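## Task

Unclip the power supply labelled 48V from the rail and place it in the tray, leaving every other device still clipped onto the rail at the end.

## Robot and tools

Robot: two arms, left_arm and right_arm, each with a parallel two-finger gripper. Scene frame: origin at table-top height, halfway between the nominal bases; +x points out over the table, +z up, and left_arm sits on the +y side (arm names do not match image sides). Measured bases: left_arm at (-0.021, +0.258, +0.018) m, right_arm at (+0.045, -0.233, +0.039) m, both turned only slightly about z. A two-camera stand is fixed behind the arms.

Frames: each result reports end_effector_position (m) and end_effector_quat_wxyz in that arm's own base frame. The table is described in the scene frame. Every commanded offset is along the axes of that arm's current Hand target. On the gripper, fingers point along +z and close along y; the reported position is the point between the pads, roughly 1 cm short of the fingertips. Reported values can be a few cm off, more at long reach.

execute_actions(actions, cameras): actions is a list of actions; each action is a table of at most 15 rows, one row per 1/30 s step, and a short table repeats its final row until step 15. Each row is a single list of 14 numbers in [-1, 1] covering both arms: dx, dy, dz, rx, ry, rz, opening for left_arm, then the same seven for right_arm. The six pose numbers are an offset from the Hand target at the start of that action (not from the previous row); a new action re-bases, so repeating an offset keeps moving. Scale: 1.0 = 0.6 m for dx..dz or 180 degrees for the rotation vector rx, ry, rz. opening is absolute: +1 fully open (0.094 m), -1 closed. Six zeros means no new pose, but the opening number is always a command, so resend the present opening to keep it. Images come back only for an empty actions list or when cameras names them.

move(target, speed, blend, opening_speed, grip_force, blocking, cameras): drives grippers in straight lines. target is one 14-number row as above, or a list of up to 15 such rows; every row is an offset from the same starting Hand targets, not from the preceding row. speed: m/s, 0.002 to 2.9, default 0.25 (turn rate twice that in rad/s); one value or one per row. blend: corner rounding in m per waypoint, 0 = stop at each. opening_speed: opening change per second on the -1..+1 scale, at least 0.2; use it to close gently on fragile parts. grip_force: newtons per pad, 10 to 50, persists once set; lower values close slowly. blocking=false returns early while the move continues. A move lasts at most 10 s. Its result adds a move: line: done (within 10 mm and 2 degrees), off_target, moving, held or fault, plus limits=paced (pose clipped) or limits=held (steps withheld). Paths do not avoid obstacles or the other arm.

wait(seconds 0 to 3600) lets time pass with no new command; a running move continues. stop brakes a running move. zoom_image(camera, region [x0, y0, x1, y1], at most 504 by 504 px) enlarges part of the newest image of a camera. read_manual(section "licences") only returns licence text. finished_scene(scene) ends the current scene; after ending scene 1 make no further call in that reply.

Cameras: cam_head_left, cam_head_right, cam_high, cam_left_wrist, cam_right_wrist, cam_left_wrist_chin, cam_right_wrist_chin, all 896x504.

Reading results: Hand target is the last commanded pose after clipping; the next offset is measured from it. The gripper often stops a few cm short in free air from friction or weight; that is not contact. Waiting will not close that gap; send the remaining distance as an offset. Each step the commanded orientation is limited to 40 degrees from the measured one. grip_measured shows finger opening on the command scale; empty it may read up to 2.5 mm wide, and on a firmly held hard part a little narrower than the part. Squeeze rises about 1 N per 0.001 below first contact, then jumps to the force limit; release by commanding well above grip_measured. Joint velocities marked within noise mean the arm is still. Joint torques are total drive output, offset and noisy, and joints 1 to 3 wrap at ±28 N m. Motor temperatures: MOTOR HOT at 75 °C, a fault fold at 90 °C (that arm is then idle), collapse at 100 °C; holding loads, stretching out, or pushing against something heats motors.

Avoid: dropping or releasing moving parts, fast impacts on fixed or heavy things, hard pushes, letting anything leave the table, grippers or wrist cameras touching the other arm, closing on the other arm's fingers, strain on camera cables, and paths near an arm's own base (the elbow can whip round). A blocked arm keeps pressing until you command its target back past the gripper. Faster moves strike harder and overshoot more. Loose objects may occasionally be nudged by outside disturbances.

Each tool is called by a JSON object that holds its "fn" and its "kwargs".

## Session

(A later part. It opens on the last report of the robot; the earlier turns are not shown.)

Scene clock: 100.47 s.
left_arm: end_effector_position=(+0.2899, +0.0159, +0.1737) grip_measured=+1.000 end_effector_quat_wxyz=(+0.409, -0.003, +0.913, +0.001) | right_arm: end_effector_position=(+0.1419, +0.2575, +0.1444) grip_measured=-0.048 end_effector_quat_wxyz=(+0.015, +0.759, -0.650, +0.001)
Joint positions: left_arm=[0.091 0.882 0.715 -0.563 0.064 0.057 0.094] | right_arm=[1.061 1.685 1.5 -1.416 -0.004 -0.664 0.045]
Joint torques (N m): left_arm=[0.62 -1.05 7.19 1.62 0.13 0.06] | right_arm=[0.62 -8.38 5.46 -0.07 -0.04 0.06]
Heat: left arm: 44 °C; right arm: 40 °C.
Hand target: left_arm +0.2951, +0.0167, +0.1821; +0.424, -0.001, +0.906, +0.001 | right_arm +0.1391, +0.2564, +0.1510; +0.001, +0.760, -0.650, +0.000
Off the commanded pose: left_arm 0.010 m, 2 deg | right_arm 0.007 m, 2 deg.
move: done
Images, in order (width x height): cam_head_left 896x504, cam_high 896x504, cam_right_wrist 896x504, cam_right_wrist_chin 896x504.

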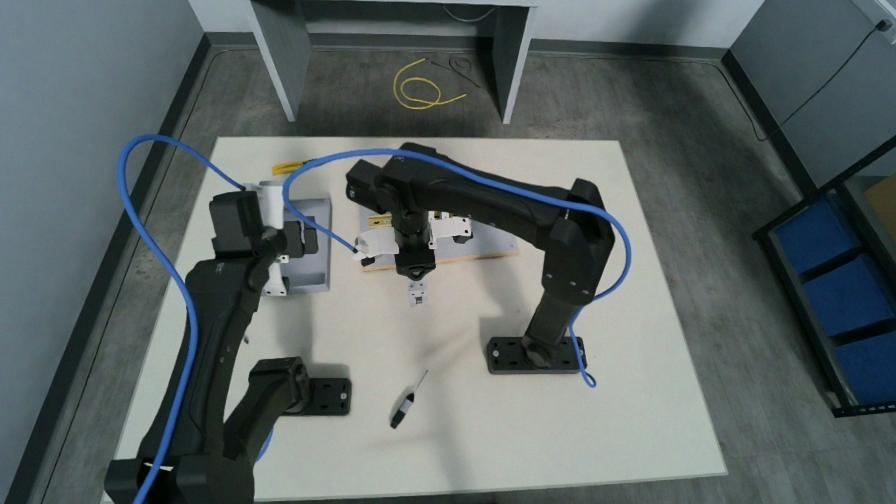

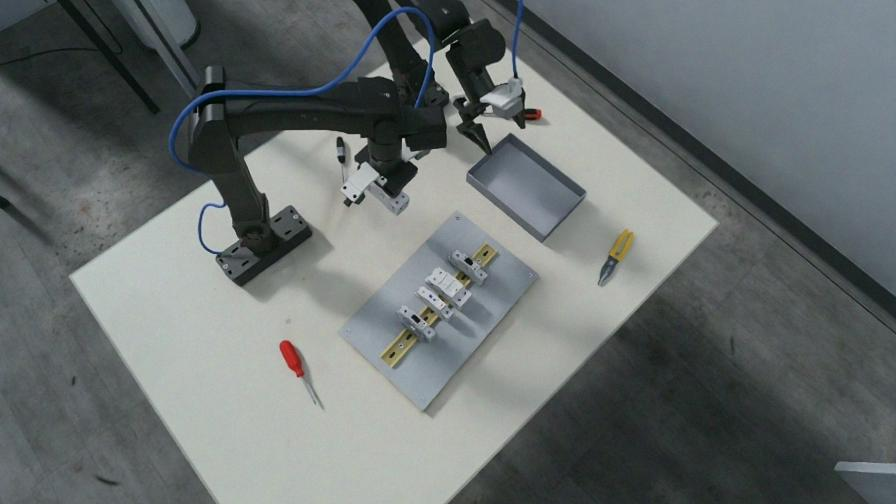

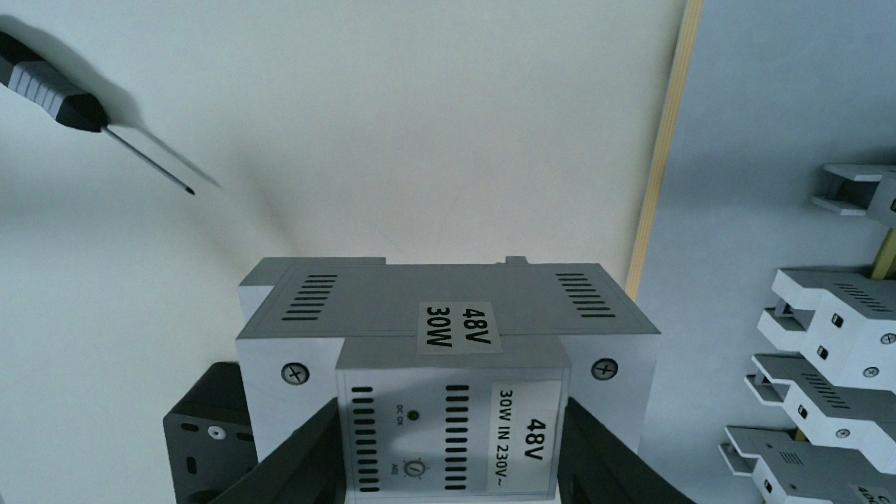

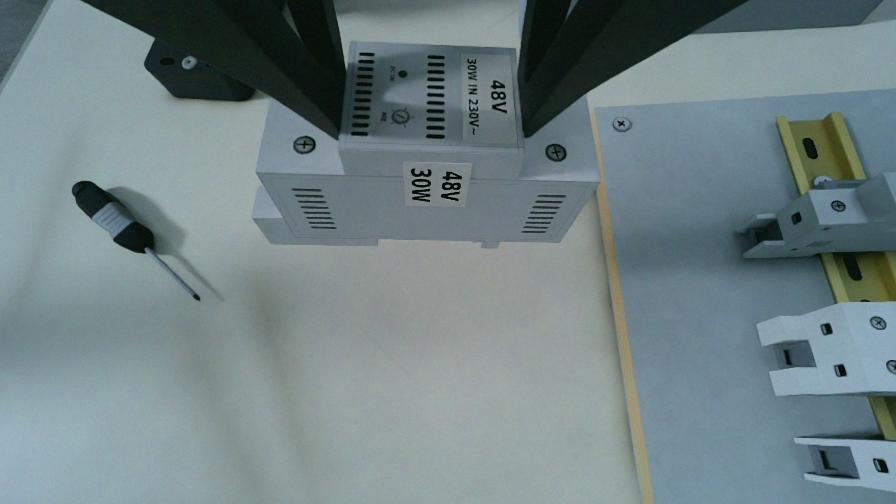

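{"fn": "move", "kwargs": {"target": [[0,0,0,0,0,0,1,0,0.017,0.187,0,0,0,-0.3],[0,0,0,0,0,0,1,0,0.017,0.229,0,0,0,-0.3]], "speed": [0.12,0.02], "blend": [0.003,0], "cameras": ["cam_right_wrist_chin"]}}

Scene clock: 106.10 s.
left_arm: end_effector_position=(+0.2899, +0.0159, +0.1737) grip_measured=+1.000 end_effector_quat_wxyz=(+0.409, -0.003, +0.913, +0.001) | right_arm: end_effector_position=(+0.1318, +0.2560, +0.0265) grip_measured=-0.048 end_effector_quat_wxyz=(-0.005, +0.759, -0.651, -0.003)
Joint positions: left_arm=[0.091 0.882 0.715 -0.563 0.064 0.057 0.094] | right_arm=[1.09 1.705 1.043 -0.899 -0.003 -0.635 0.045]
Joint torques (N m): left_arm=[0.62 -1.05 7.17 1.62 0.13 0.06] | right_arm=[0.72 -4.04 3.56 0.38 -0.05 0.06]
Heat: left arm: 44 °C; right arm: 40 °C.
Hand target: left_arm +0.2951, +0.0167, +0.1821; +0.424, -0.001, +0.906, +0.001 | right_arm +0.1288, +0.2547, +0.0135; +0.001, +0.760, -0.650, +0.000
Off the commanded pose: left_arm 0.010 m, 2 deg | right_arm 0.013 m, 1 deg.
move: off_target (right_arm)

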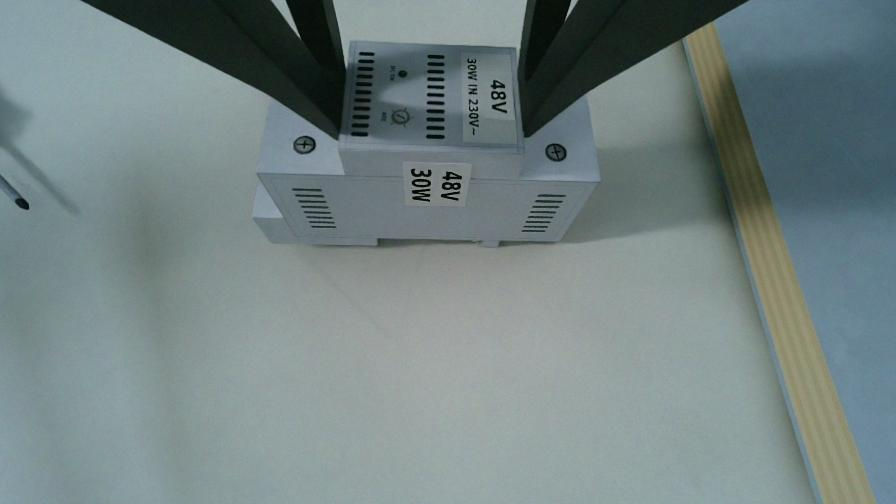

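{"fn": "move", "kwargs": {"target": [[0,0,0,0,0,0,1,0,0,-0.01,0,0,0,-0.3],[0,0,0,0,0,0,1,0,0,-0.01,0,0,0,0.5],[0,0,0,0,0,0,1,0,0,-0.25,0,0,0,0.5],[0,0,0,0,0,0,1,0.538,-0.203,-0.25,0,0,0,0.5]], "speed": [0.05,0.05,0.12,0.25], "opening_speed": 0.6, "blend": [0,0,0.02,0], "cameras": ["cam_high","cam_right_wrist","cam_head_left"]}}

Scene clock: 118.47 s.
left_arm: end_effector_position=(+0.2899, +0.0159, +0.1737) grip_measured=+1.000 end_effector_quat_wxyz=(+0.409, -0.003, +0.913, +0.001) | right_arm: end_effector_position=(+0.2955, -0.0452, +0.1572) grip_measured=+0.498 end_effector_quat_wxyz=(+0.009, +0.760, -0.650, +0.002)
Joint positions: left_arm=[0.091 0.882 0.715 -0.563 0.064 0.057 0.094] | right_arm=[-0.144 1.685 1.552 -1.445 0.018 -1.87 0.07]
Joint torques (N m): left_arm=[0.62 -1.05 7.17 1.62 0.13 0.05] | right_arm=[-0.79 -4.98 10.11 -0.3 -0.26 -0.06]
Heat: left arm: 44 °C; right arm: 40 °C.
Hand target: left_arm +0.2951, +0.0167, +0.1821; +0.424, -0.001, +0.906, +0.001 | right_arm +0.2995, -0.0452, +0.1634; +0.001, +0.760, -0.650, +0.000
Off the commanded pose: left_arm 0.010 m, 2 deg | right_arm 0.007 m, 1 deg.
move: done
Images, in order (width x height): cam_head_left 896x504, cam_high 896x504, cam_right_wrist 896x504.

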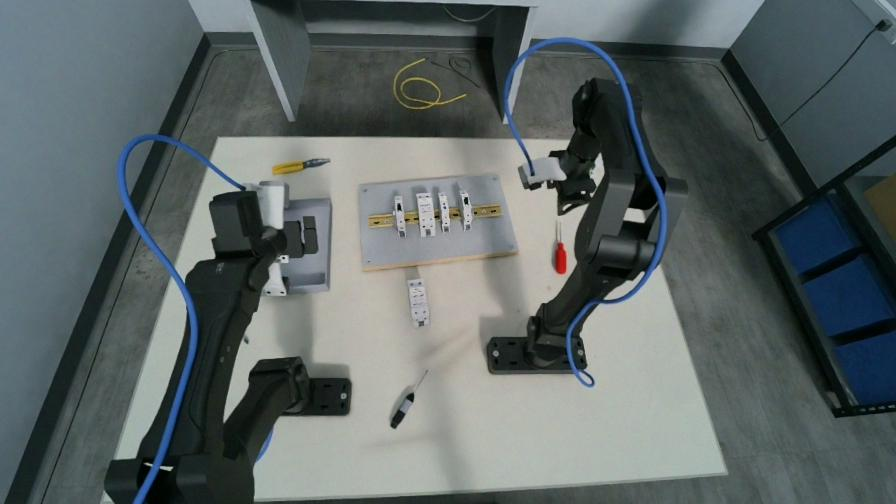

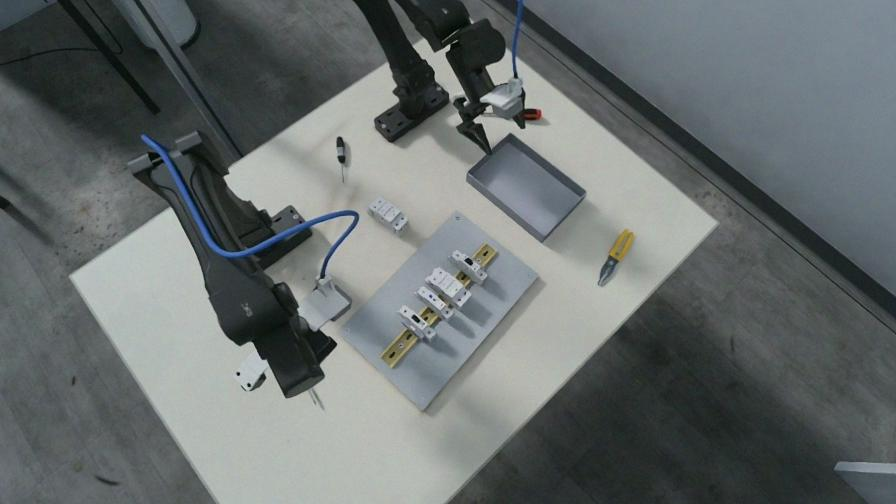

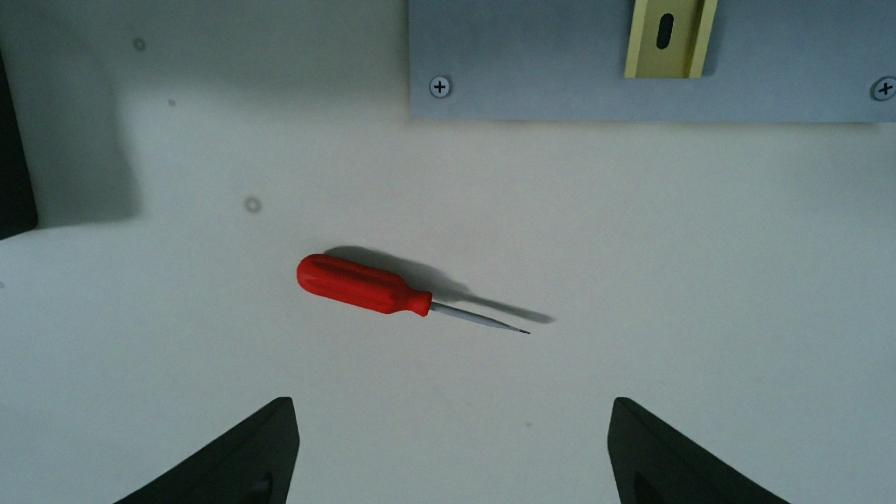

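{"fn": "move", "kwargs": {"target": [0.096,-0.418,-0.109,0.1967,0.2282,0.4217,1,0,0,0,0,0,0,0.5], "cameras": ["cam_left_wrist","cam_left_wrist_chin"]}}

Scene clock: 129.43 s.
left_arm: end_effector_position=(+0.2083, -0.2289, +0.1730) grip_measured=+1.000 end_effector_quat_wxyz=(-0.007, +0.648, +0.762, +0.007) | right_arm: end_effector_position=(+0.2953, -0.0451, +0.1572) grip_measured=+0.498 end_effector_quat_wxyz=(+0.010, +0.760, -0.650, +0.001)
Joint positions: left_arm=[-0.843 1.743 1.682 -1.525 -0.012 0.566 0.094] | right_arm=[-0.144 1.685 1.552 -1.445 0.018 -1.871 0.07]
Joint torques (N m): left_arm=[-0.57 -5.86 7.87 0.12 0.11 0.07] | right_arm=[-0.79 -4.94 10.07 -0.31 -0.27 -0.09]
Heat: left arm: 44 °C; right arm: 41 °C.
Hand target: left_arm +0.2085, -0.2342, +0.1796; +0.001, +0.652, +0.758, +0.001 | right_arm +0.2994, -0.0452, +0.1634; +0.001, +0.760, -0.650, -0.001
Off the commanded pose: left_arm 0.009 m, 1 deg | right_arm 0.007 m, 1 deg.
move: done

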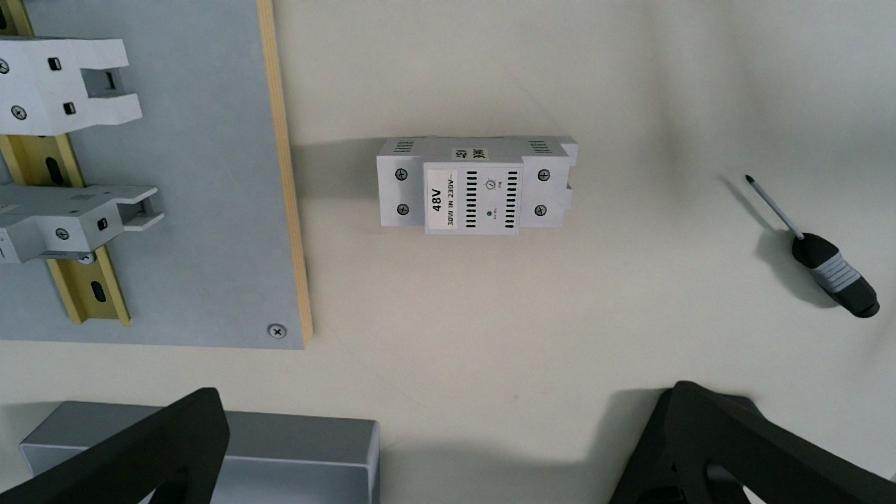

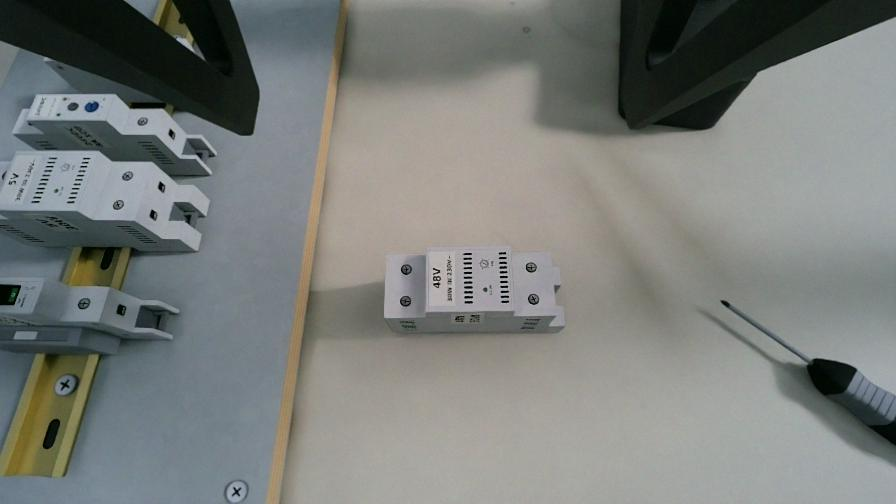

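{"fn": "move", "kwargs": {"target": [-0.005,-0.023,0.155,0,0,0,1,0,0,0,0,0,0,0.5], "cameras": ["cam_left_wrist","cam_left_wrist_chin"]}}

Scene clock: 135.10 s.
left_arm: end_effector_position=(+0.1970, -0.2357, +0.0819) grip_measured=+1.000 end_effector_quat_wxyz=(-0.011, +0.652, +0.758, +0.007) | right_arm: end_effector_position=(+0.2953, -0.0451, +0.1572) grip_measured=+0.498 end_effector_quat_wxyz=(+0.010, +0.760, -0.650, +0.001)
Joint positions: left_arm=[-0.883 1.743 1.318 -1.169 -0.009 0.536 0.094] | right_arm=[-0.144 1.685 1.552 -1.445 0.018 -1.871 0.07]
Joint torques (N m): left_arm=[-0.68 -7.62 5.08 0.23 0.09 -0.06] | right_arm=[-0.77 -4.94 10.07 -0.31 -0.26 -0.1]
Heat: left arm: 44 °C; right arm: 42 °C.
Hand target: left_arm +0.1956, -0.2392, +0.0866; +0.001, +0.652, +0.758, +0.001 | right_arm +0.2994, -0.0452, +0.1634; +0.001, +0.760, -0.650, -0.001
Off the commanded pose: left_arm 0.006 m, 1 deg | right_arm 0.007 m, 1 deg.
move: done

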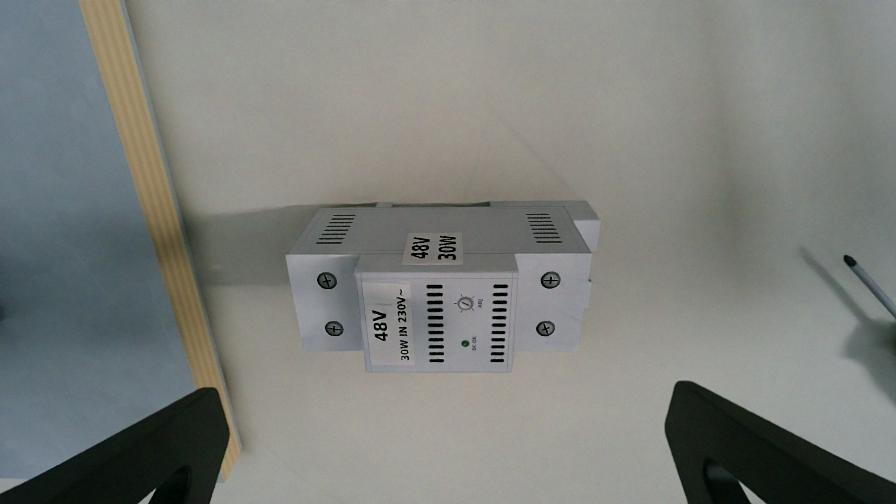

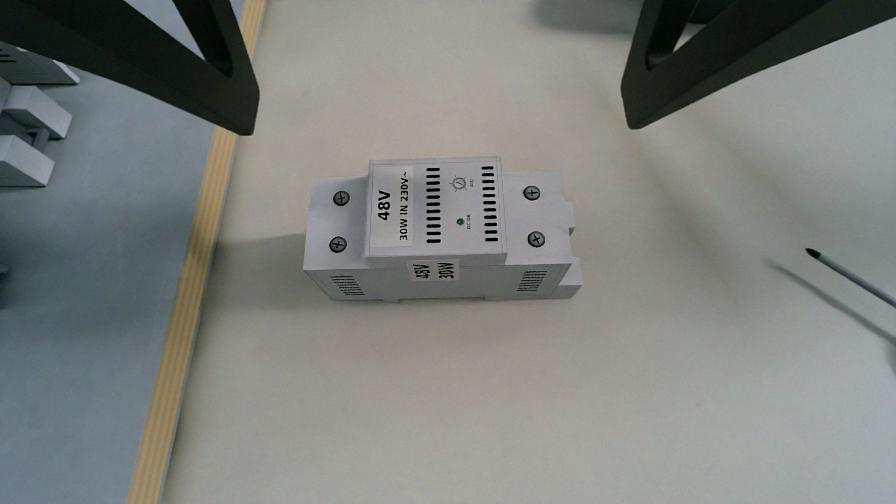

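{"fn": "move", "kwargs": {"target": [0.007,0.003,0.077,0,0,0,1,0,0,0,0,0,0,0.5], "speed": 0.1, "cameras": ["cam_left_wrist","cam_left_wrist_chin"]}}

Scene clock: 141.20 s.
left_arm: end_effector_position=(+0.1959, -0.2344, +0.0421) grip_measured=+1.000 end_effector_quat_wxyz=(+0.000, +0.652, +0.758, +0.005) | right_arm: end_effector_position=(+0.2953, -0.0451, +0.1572) grip_measured=+0.498 end_effector_quat_wxyz=(+0.010, +0.760, -0.650, +0.001)
Joint positions: left_arm=[-0.883 1.757 1.171 -0.987 -0.009 0.537 0.094] | right_arm=[-0.144 1.685 1.552 -1.445 0.018 -1.871 0.07]
Joint torques (N m): left_arm=[0.5 -5.94 4.92 0.32 0.09 0.06] | right_arm=[-0.79 -4.93 10.06 -0.31 -0.27 -0.1]
Heat: left arm: 43 °C; right arm: 42 °C.
Hand target: left_arm +0.1968, -0.2348, +0.0404; +0.001, +0.652, +0.758, +0.001 | right_arm +0.2994, -0.0452, +0.1634; +0.001, +0.760, -0.650, -0.001
Off the commanded pose: left_arm 0.002 m, 0 deg | right_arm 0.007 m, 1 deg.
move: done

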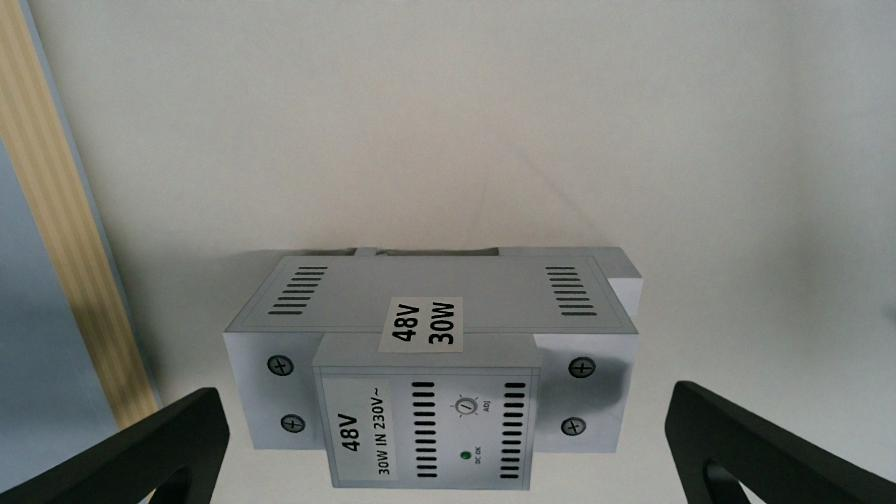

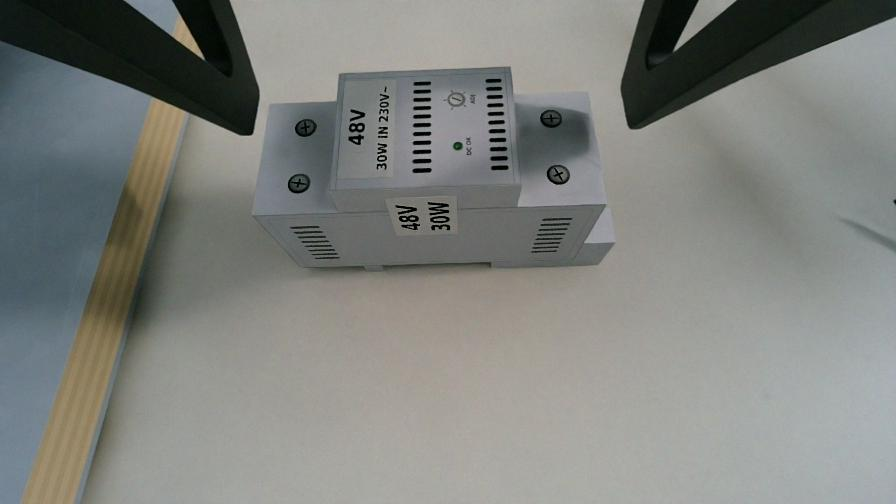

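{"fn": "move", "kwargs": {"target": [[0.005,0.005,0.015,0,0,0,1,0,0,0,0,0,0,0.5],[0.005,0.005,0.015,0,0,0,-0.3,0,0,0,0,0,0,0.5]], "speed": 0.1, "opening_speed": 0.5, "cameras": ["cam_left_wrist","cam_left_wrist_chin"]}}

Scene clock: 151.03 s.
left_arm: end_effector_position=(+0.1979, -0.2311, +0.0329) grip_measured=+0.415 end_effector_quat_wxyz=(-0.001, +0.652, +0.758, +0.004) | right_arm: end_effector_position=(+0.2953, -0.0451, +0.1572) grip_measured=+0.498 end_effector_quat_wxyz=(+0.010, +0.760, -0.650, +0.001)
Joint positions: left_arm=[-0.87 1.765 1.143 -0.95 -0.007 0.551 0.066] | right_arm=[-0.144 1.685 1.552 -1.445 0.018 -1.871 0.07]
Joint torques (N m): left_arm=[0.51 -5.94 4.93 0.32 0.06 0.06] | right_arm=[-0.77 -4.96 10.07 -0.3 -0.27 -0.09]
Heat: left arm: 42 °C; right arm: 43 °C.
Hand target: left_arm +0.1994, -0.2314, +0.0315; +0.001, +0.652, +0.758, +0.001 | right_arm +0.2994, -0.0452, +0.1634; +0.001, +0.760, -0.650, -0.001
Off the commanded pose: left_arm 0.002 m, 0 deg | right_arm 0.007 m, 1 deg.
move: done

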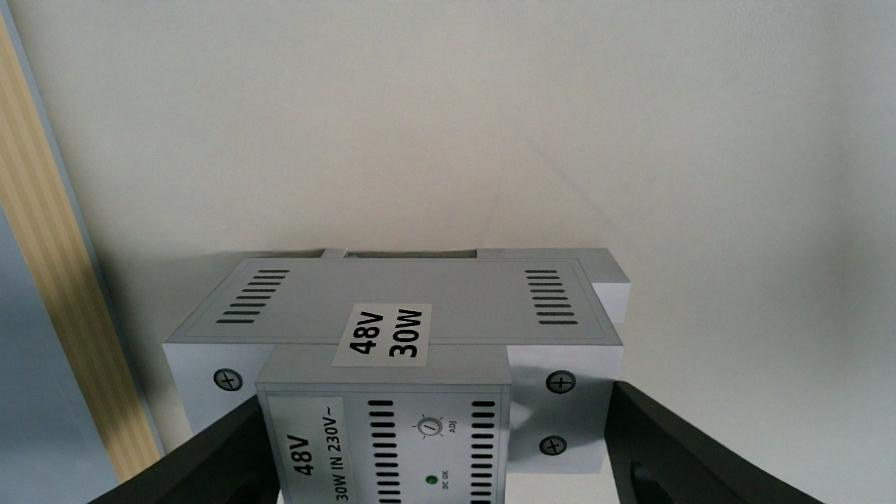

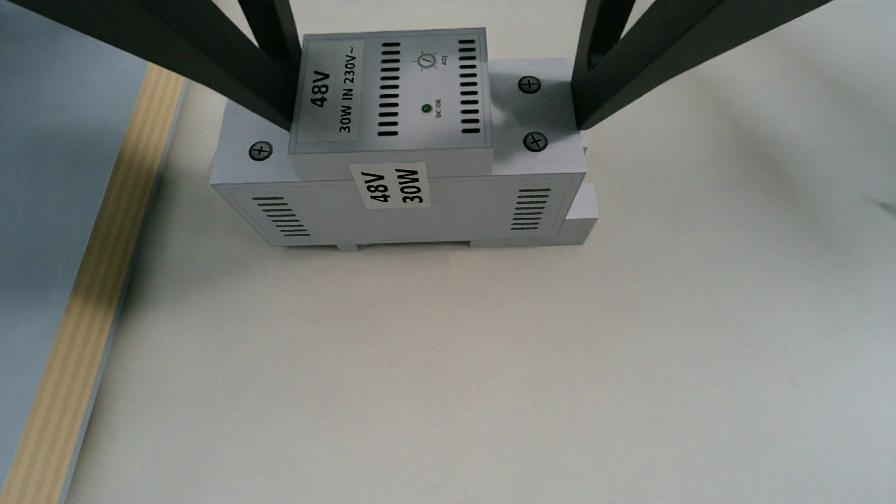

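{"fn": "move", "kwargs": {"target": [[0,0,0,0,0,0,0.8,0,0,0,0,0,0,0.5],[0,0,-0.02,0,0,0,0.8,0,0,0,0,0,0,0.5],[0,0.018,-0.02,0,0,0,0.8,0,0,0,0,0,0,0.5]], "speed": 0.1, "cameras": ["cam_left_wrist","cam_left_wrist_chin"]}}

Scene clock: 157.93 s.
left_arm: end_effector_position=(+0.2043, -0.2245, +0.0383) grip_measured=+0.798 end_effector_quat_wxyz=(-0.006, +0.651, +0.759, +0.004) | right_arm: end_effector_position=(+0.2953, -0.0451, +0.1572) grip_measured=+0.498 end_effector_quat_wxyz=(+0.010, +0.760, -0.650, +0.001)
Joint positions: left_arm=[-0.84 1.765 1.165 -0.984 -0.007 0.579 0.084] | right_arm=[-0.144 1.685 1.552 -1.445 0.018 -1.871 0.07]
Joint torques (N m): left_arm=[0.42 -5.67 7.73 0.11 0.06 0.09] | right_arm=[-0.77 -4.92 10.09 -0.31 -0.26 -0.09]
Heat: left arm: 42 °C; right arm: 43 °C.
Hand target: left_arm +0.2100, -0.2297, +0.0435; +0.001, +0.652, +0.758, +0.001 | right_arm +0.2994, -0.0452, +0.1634; +0.001, +0.760, -0.650, -0.001
Off the commanded pose: left_arm 0.009 m, 1 deg | right_arm 0.007 m, 1 deg.
move: done

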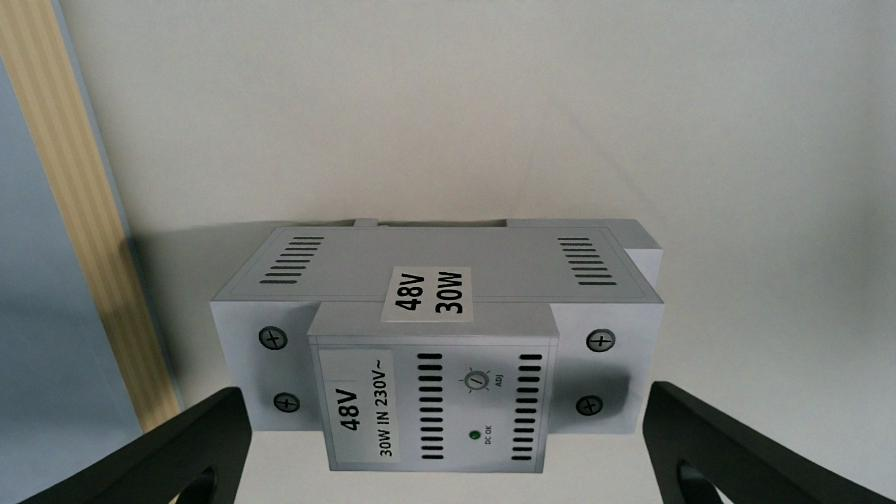

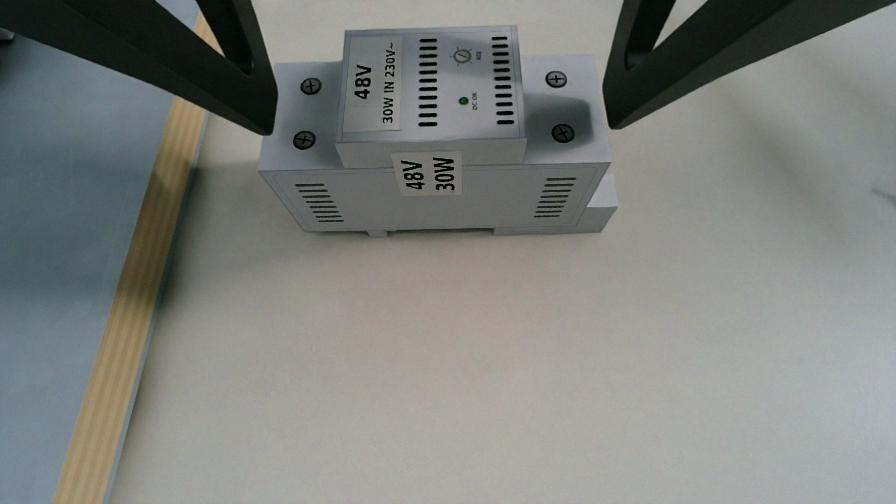

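{"fn": "move", "kwargs": {"target": [0,0,0,0,0,0,-0.3,0,0,0,0,0,0,0.5], "opening_speed": 0.5, "cameras": ["cam_left_wrist","cam_left_wrist_chin"]}}

Scene clock: 162.77 s.
left_arm: end_effector_position=(+0.2043, -0.2245, +0.0383) grip_measured=-0.058 end_effector_quat_wxyz=(-0.006, +0.652, +0.758, +0.004) | right_arm: end_effector_position=(+0.2953, -0.0451, +0.1572) grip_measured=+0.498 end_effector_quat_wxyz=(+0.010, +0.760, -0.650, +0.001)
Joint positions: left_arm=[-0.84 1.765 1.165 -0.984 -0.007 0.58 0.044] | right_arm=[-0.144 1.685 1.552 -1.445 0.018 -1.871 0.07]
Joint torques (N m): left_arm=[0.43 -5.68 7.73 0.12 0.06 0.06] | right_arm=[-0.8 -4.96 10.07 -0.3 -0.26 -0.1]
Heat: left arm: 42 °C; right arm: 43 °C.
Hand target: left_arm +0.2100, -0.2297, +0.0435; +0.001, +0.652, +0.758, +0.001 | right_arm +0.2994, -0.0452, +0.1634; +0.001, +0.760, -0.650, -0.001
Off the commanded pose: left_arm 0.009 m, 1 deg | right_arm 0.007 m, 1 deg.
move: done

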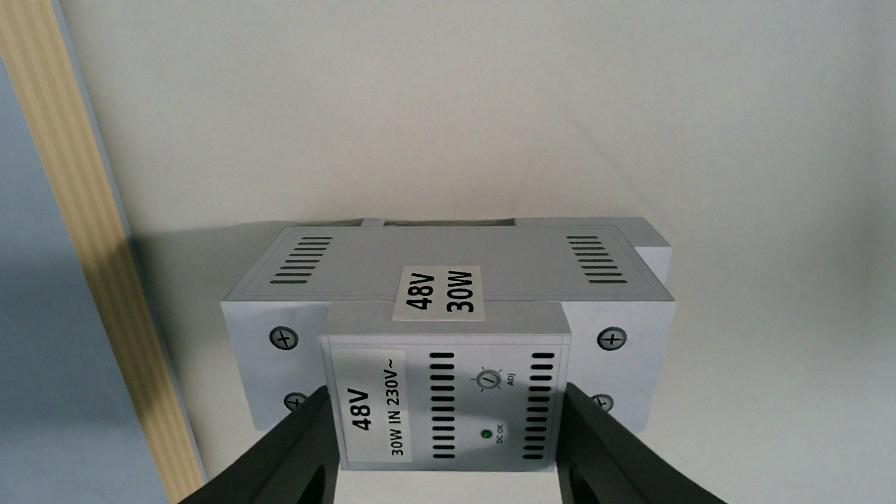

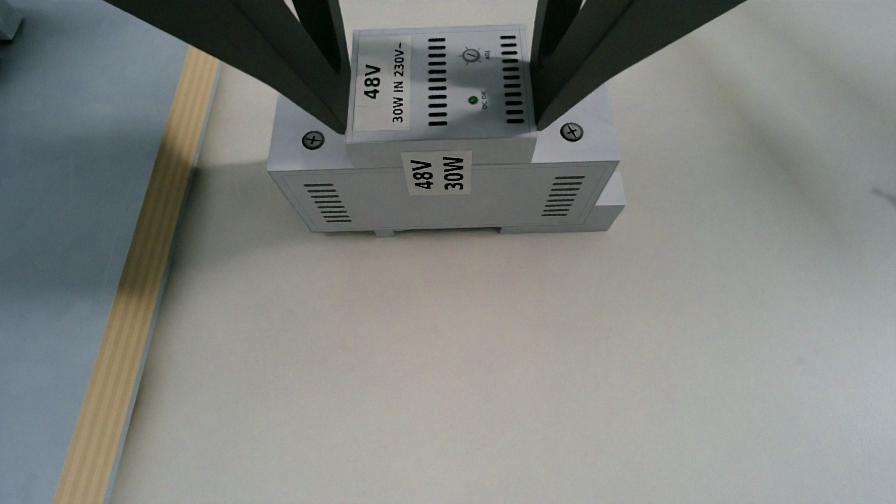

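{"fn": "move", "kwargs": {"target": [[0,0,-0.2,0,0,0,-0.3,0,0,0,0,0,0,0.5],[0.378,0.261,-0.228,0,0,0,-0.3,0,0,0,0,0,0,0.5]], "speed": [0.12,0.2], "blend": [0.02,0], "cameras": ["cam_left_wrist","cam_left_wrist_chin","cam_high"]}}

Scene clock: 174.43 s.
left_arm: end_effector_position=(+0.3267, +0.0181, +0.1724) grip_measured=-0.058 end_effector_quat_wxyz=(-0.011, +0.651, +0.759, -0.002) | right_arm: end_effector_position=(+0.2953, -0.0451, +0.1572) grip_measured=+0.498 end_effector_quat_wxyz=(+0.010, +0.760, -0.650, +0.001)
Joint positions: left_arm=[0.045 1.816 1.769 -1.541 -0.012 1.463 0.044] | right_arm=[-0.144 1.685 1.552 -1.445 0.018 -1.871 0.07]
Joint torques (N m): left_arm=[0.49 -6.61 8.24 0.06 0.12 0.05] | right_arm=[-0.77 -4.94 10.07 -0.3 -0.27 -0.09]
Heat: left arm: 42 °C; right arm: 43 °C.
Hand target: left_arm +0.3306, +0.0179, +0.1807; +0.001, +0.652, +0.758, +0.001 | right_arm +0.2994, -0.0452, +0.1634; +0.001, +0.760, -0.650, -0.001
Off the commanded pose: left_arm 0.009 m, 1 deg | right_arm 0.007 m, 1 deg.
move: done
Images, in order (width x height): cam_high 896x504, cam_left_wrist 896x504, cam_left_wrist_chin 896x504.

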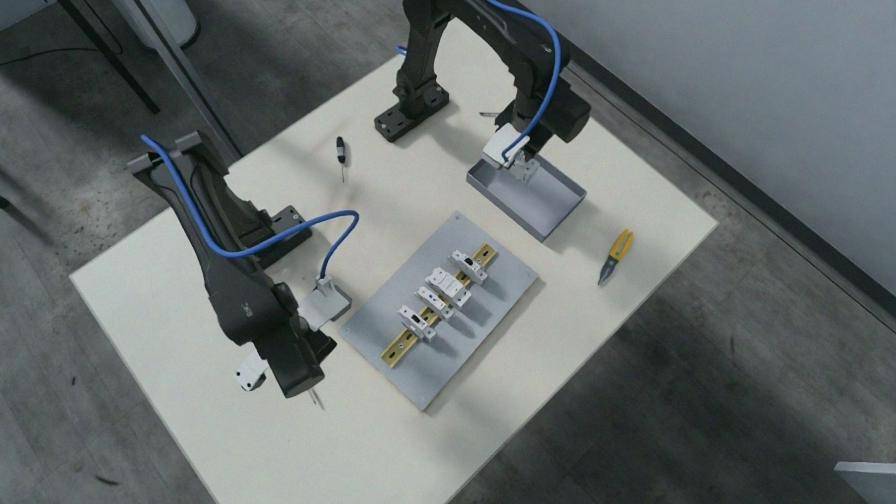

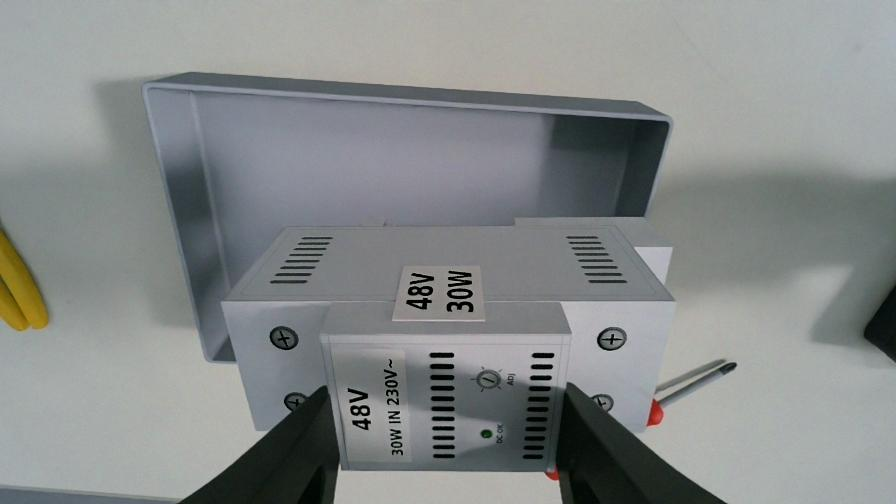

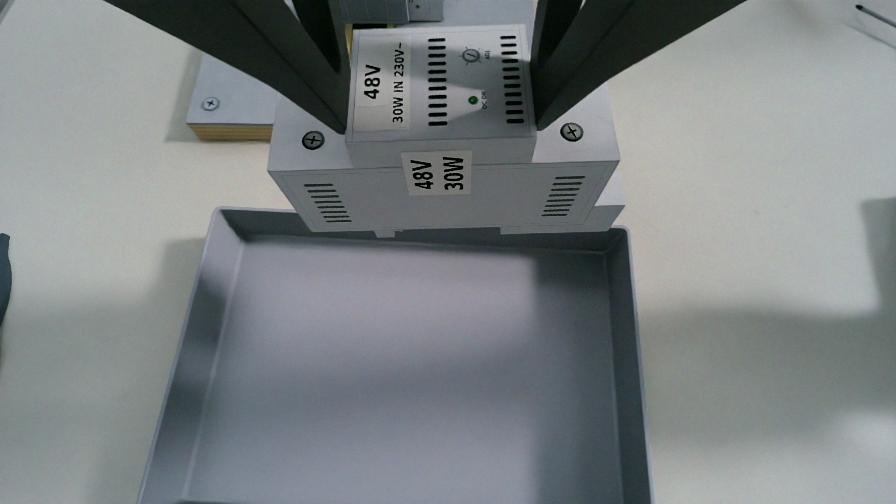

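{"fn": "move", "kwargs": {"target": [[0.028,0.032,0,0,0,0.015,-0.3,0,0,0,0,0,0,0.5],[0.028,0.032,0.19,0,0,0.015,-0.3,0,0,0,0,0,0,0.5],[0.028,0.032,0.232,0,0,0.015,-0.3,0,0,0,0,0,0,0.5]], "speed": [0.12,0.12,0.02], "blend": [0.005,0.003,0], "cameras": ["cam_left_wrist","cam_left_wrist_chin"]}}

Scene clock: 182.80 s.
left_arm: end_effector_position=(+0.3462, +0.0378, +0.0420) grip_measured=-0.058 end_effector_quat_wxyz=(-0.004, +0.668, +0.744, +0.003) | right_arm: end_effector_position=(+0.2953, -0.0451, +0.1572) grip_measured=+0.498 end_effector_quat_wxyz=(+0.010, +0.760, -0.650, +0.001)
Joint positions: left_arm=[0.101 1.911 1.369 -1.031 -0.01 1.565 0.044] | right_arm=[-0.144 1.685 1.552 -1.445 0.018 -1.871 0.07]
Joint torques (N m): left_arm=[0.31 -7.35 5.16 0.28 0.11 0.07] | right_arm=[-0.79 -4.93 10.07 -0.3 -0.27 -0.1]
Heat: left arm: 43 °C; right arm: 43 °C.
Hand target: left_arm +0.3474, +0.0374, +0.0415; +0.001, +0.670, +0.742, +0.001 | right_arm +0.2994, -0.0452, +0.1634; +0.001, +0.760, -0.650, -0.001
Off the commanded pose: left_arm 0.001 m, 1 deg | right_arm 0.007 m, 1 deg.
move: done

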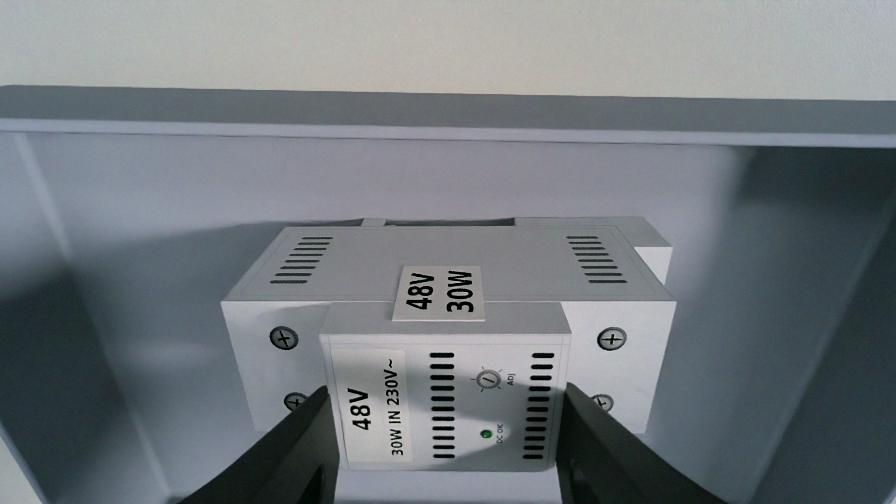

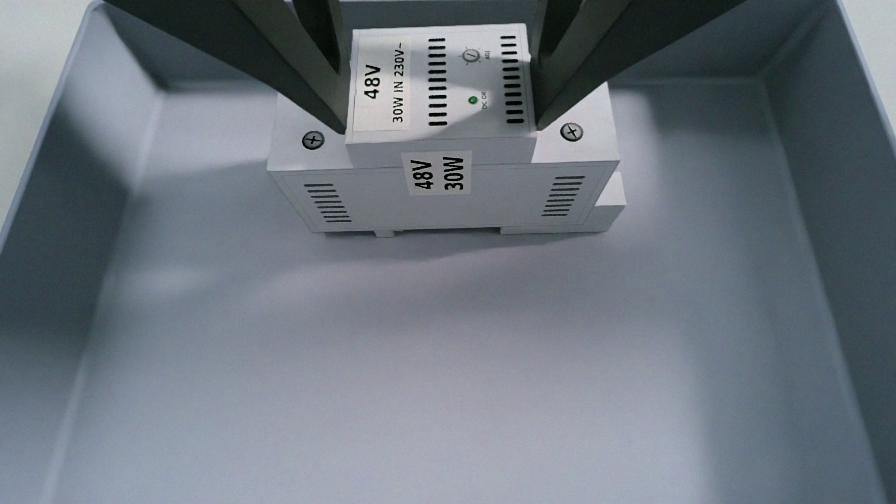

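{"fn": "move", "kwargs": {"target": [[0,0,0.017,0,0,0,-0.3,0,0,0,0,0,0,0.5],[0,0,0.007,0,0,0,-0.3,0,0,0,0,0,0,0.5],[0,0,0.007,0,0,0,0.2,0,0,0,0,0,0,0.5],[0,0,-0.2,0,0,0,0.2,0,0,0,0,0,0,0.5]], "speed": [0.02,0.05,0.05,0.1], "blend": [0.001,0,0,0], "opening_speed": 0.5, "cameras": ["cam_left_wrist","cam_left_wrist_chin","cam_high"]}}

Scene clock: 192.00 s.
left_arm: end_effector_position=(+0.3439, +0.0376, +0.1486) grip_measured=+0.198 end_effector_quat_wxyz=(-0.014, +0.669, +0.743, -0.008) | right_arm: end_effector_position=(+0.2953, -0.0451, +0.1572) grip_measured=+0.498 end_effector_quat_wxyz=(+0.010, +0.760, -0.650, +0.001)
Joint positions: left_arm=[0.101 1.892 1.771 -1.48 -0.01 1.567 0.056] | right_arm=[-0.144 1.685 1.552 -1.445 0.018 -1.871 0.07]
Joint torques (N m): left_arm=[0.31 -8.46 7.92 0.05 0.11 0.05] | right_arm=[-0.79 -4.97 10.07 -0.3 -0.27 -0.1]
Heat: left arm: 43 °C; right arm: 43 °C.
Hand target: left_arm +0.3471, +0.0373, +0.1616; +0.001, +0.670, +0.743, +0.001 | right_arm +0.2994, -0.0452, +0.1634; +0.001, +0.760, -0.650, -0.001
Off the commanded pose: left_arm 0.013 m, 2 deg | right_arm 0.007 m, 1 deg.
move: off_target (left_arm)
Images, in order (width x height): cam_high 896x504, cam_left_wrist 896x504, cam_left_wrist_chin 896x504.

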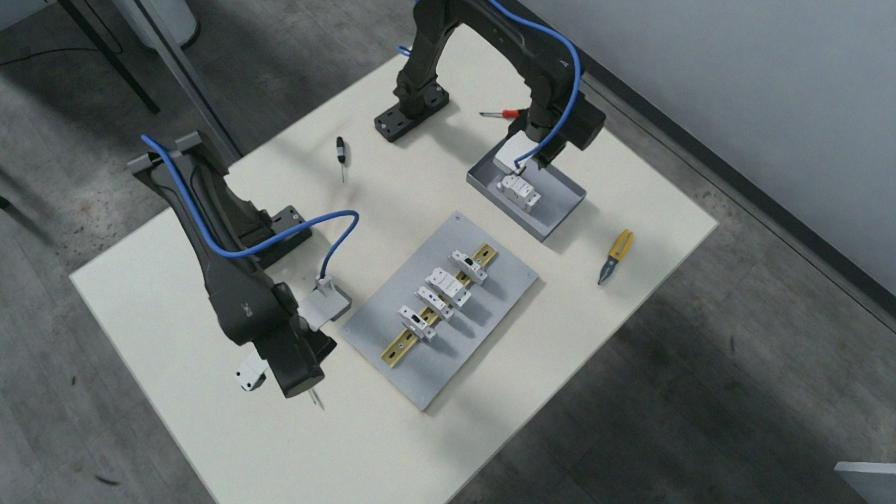

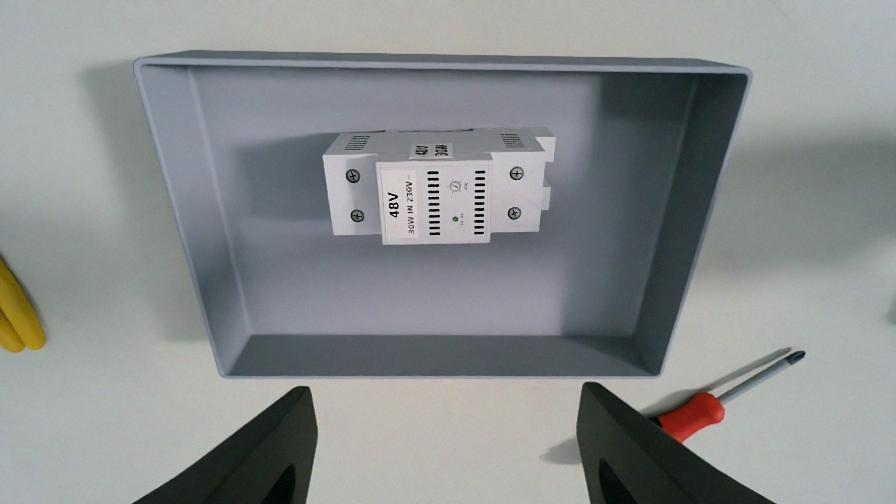

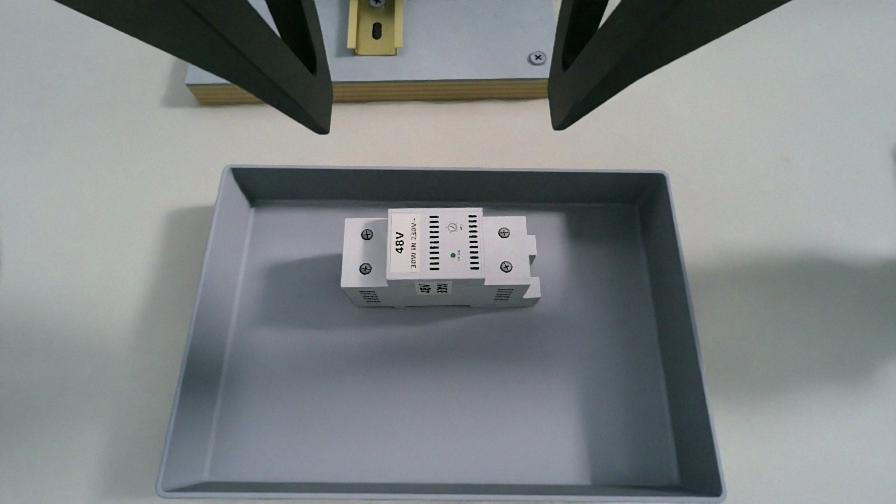

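{"fn": "finished_scene", "kwargs": {"scene": 3}}

The scene is finished: the task was done.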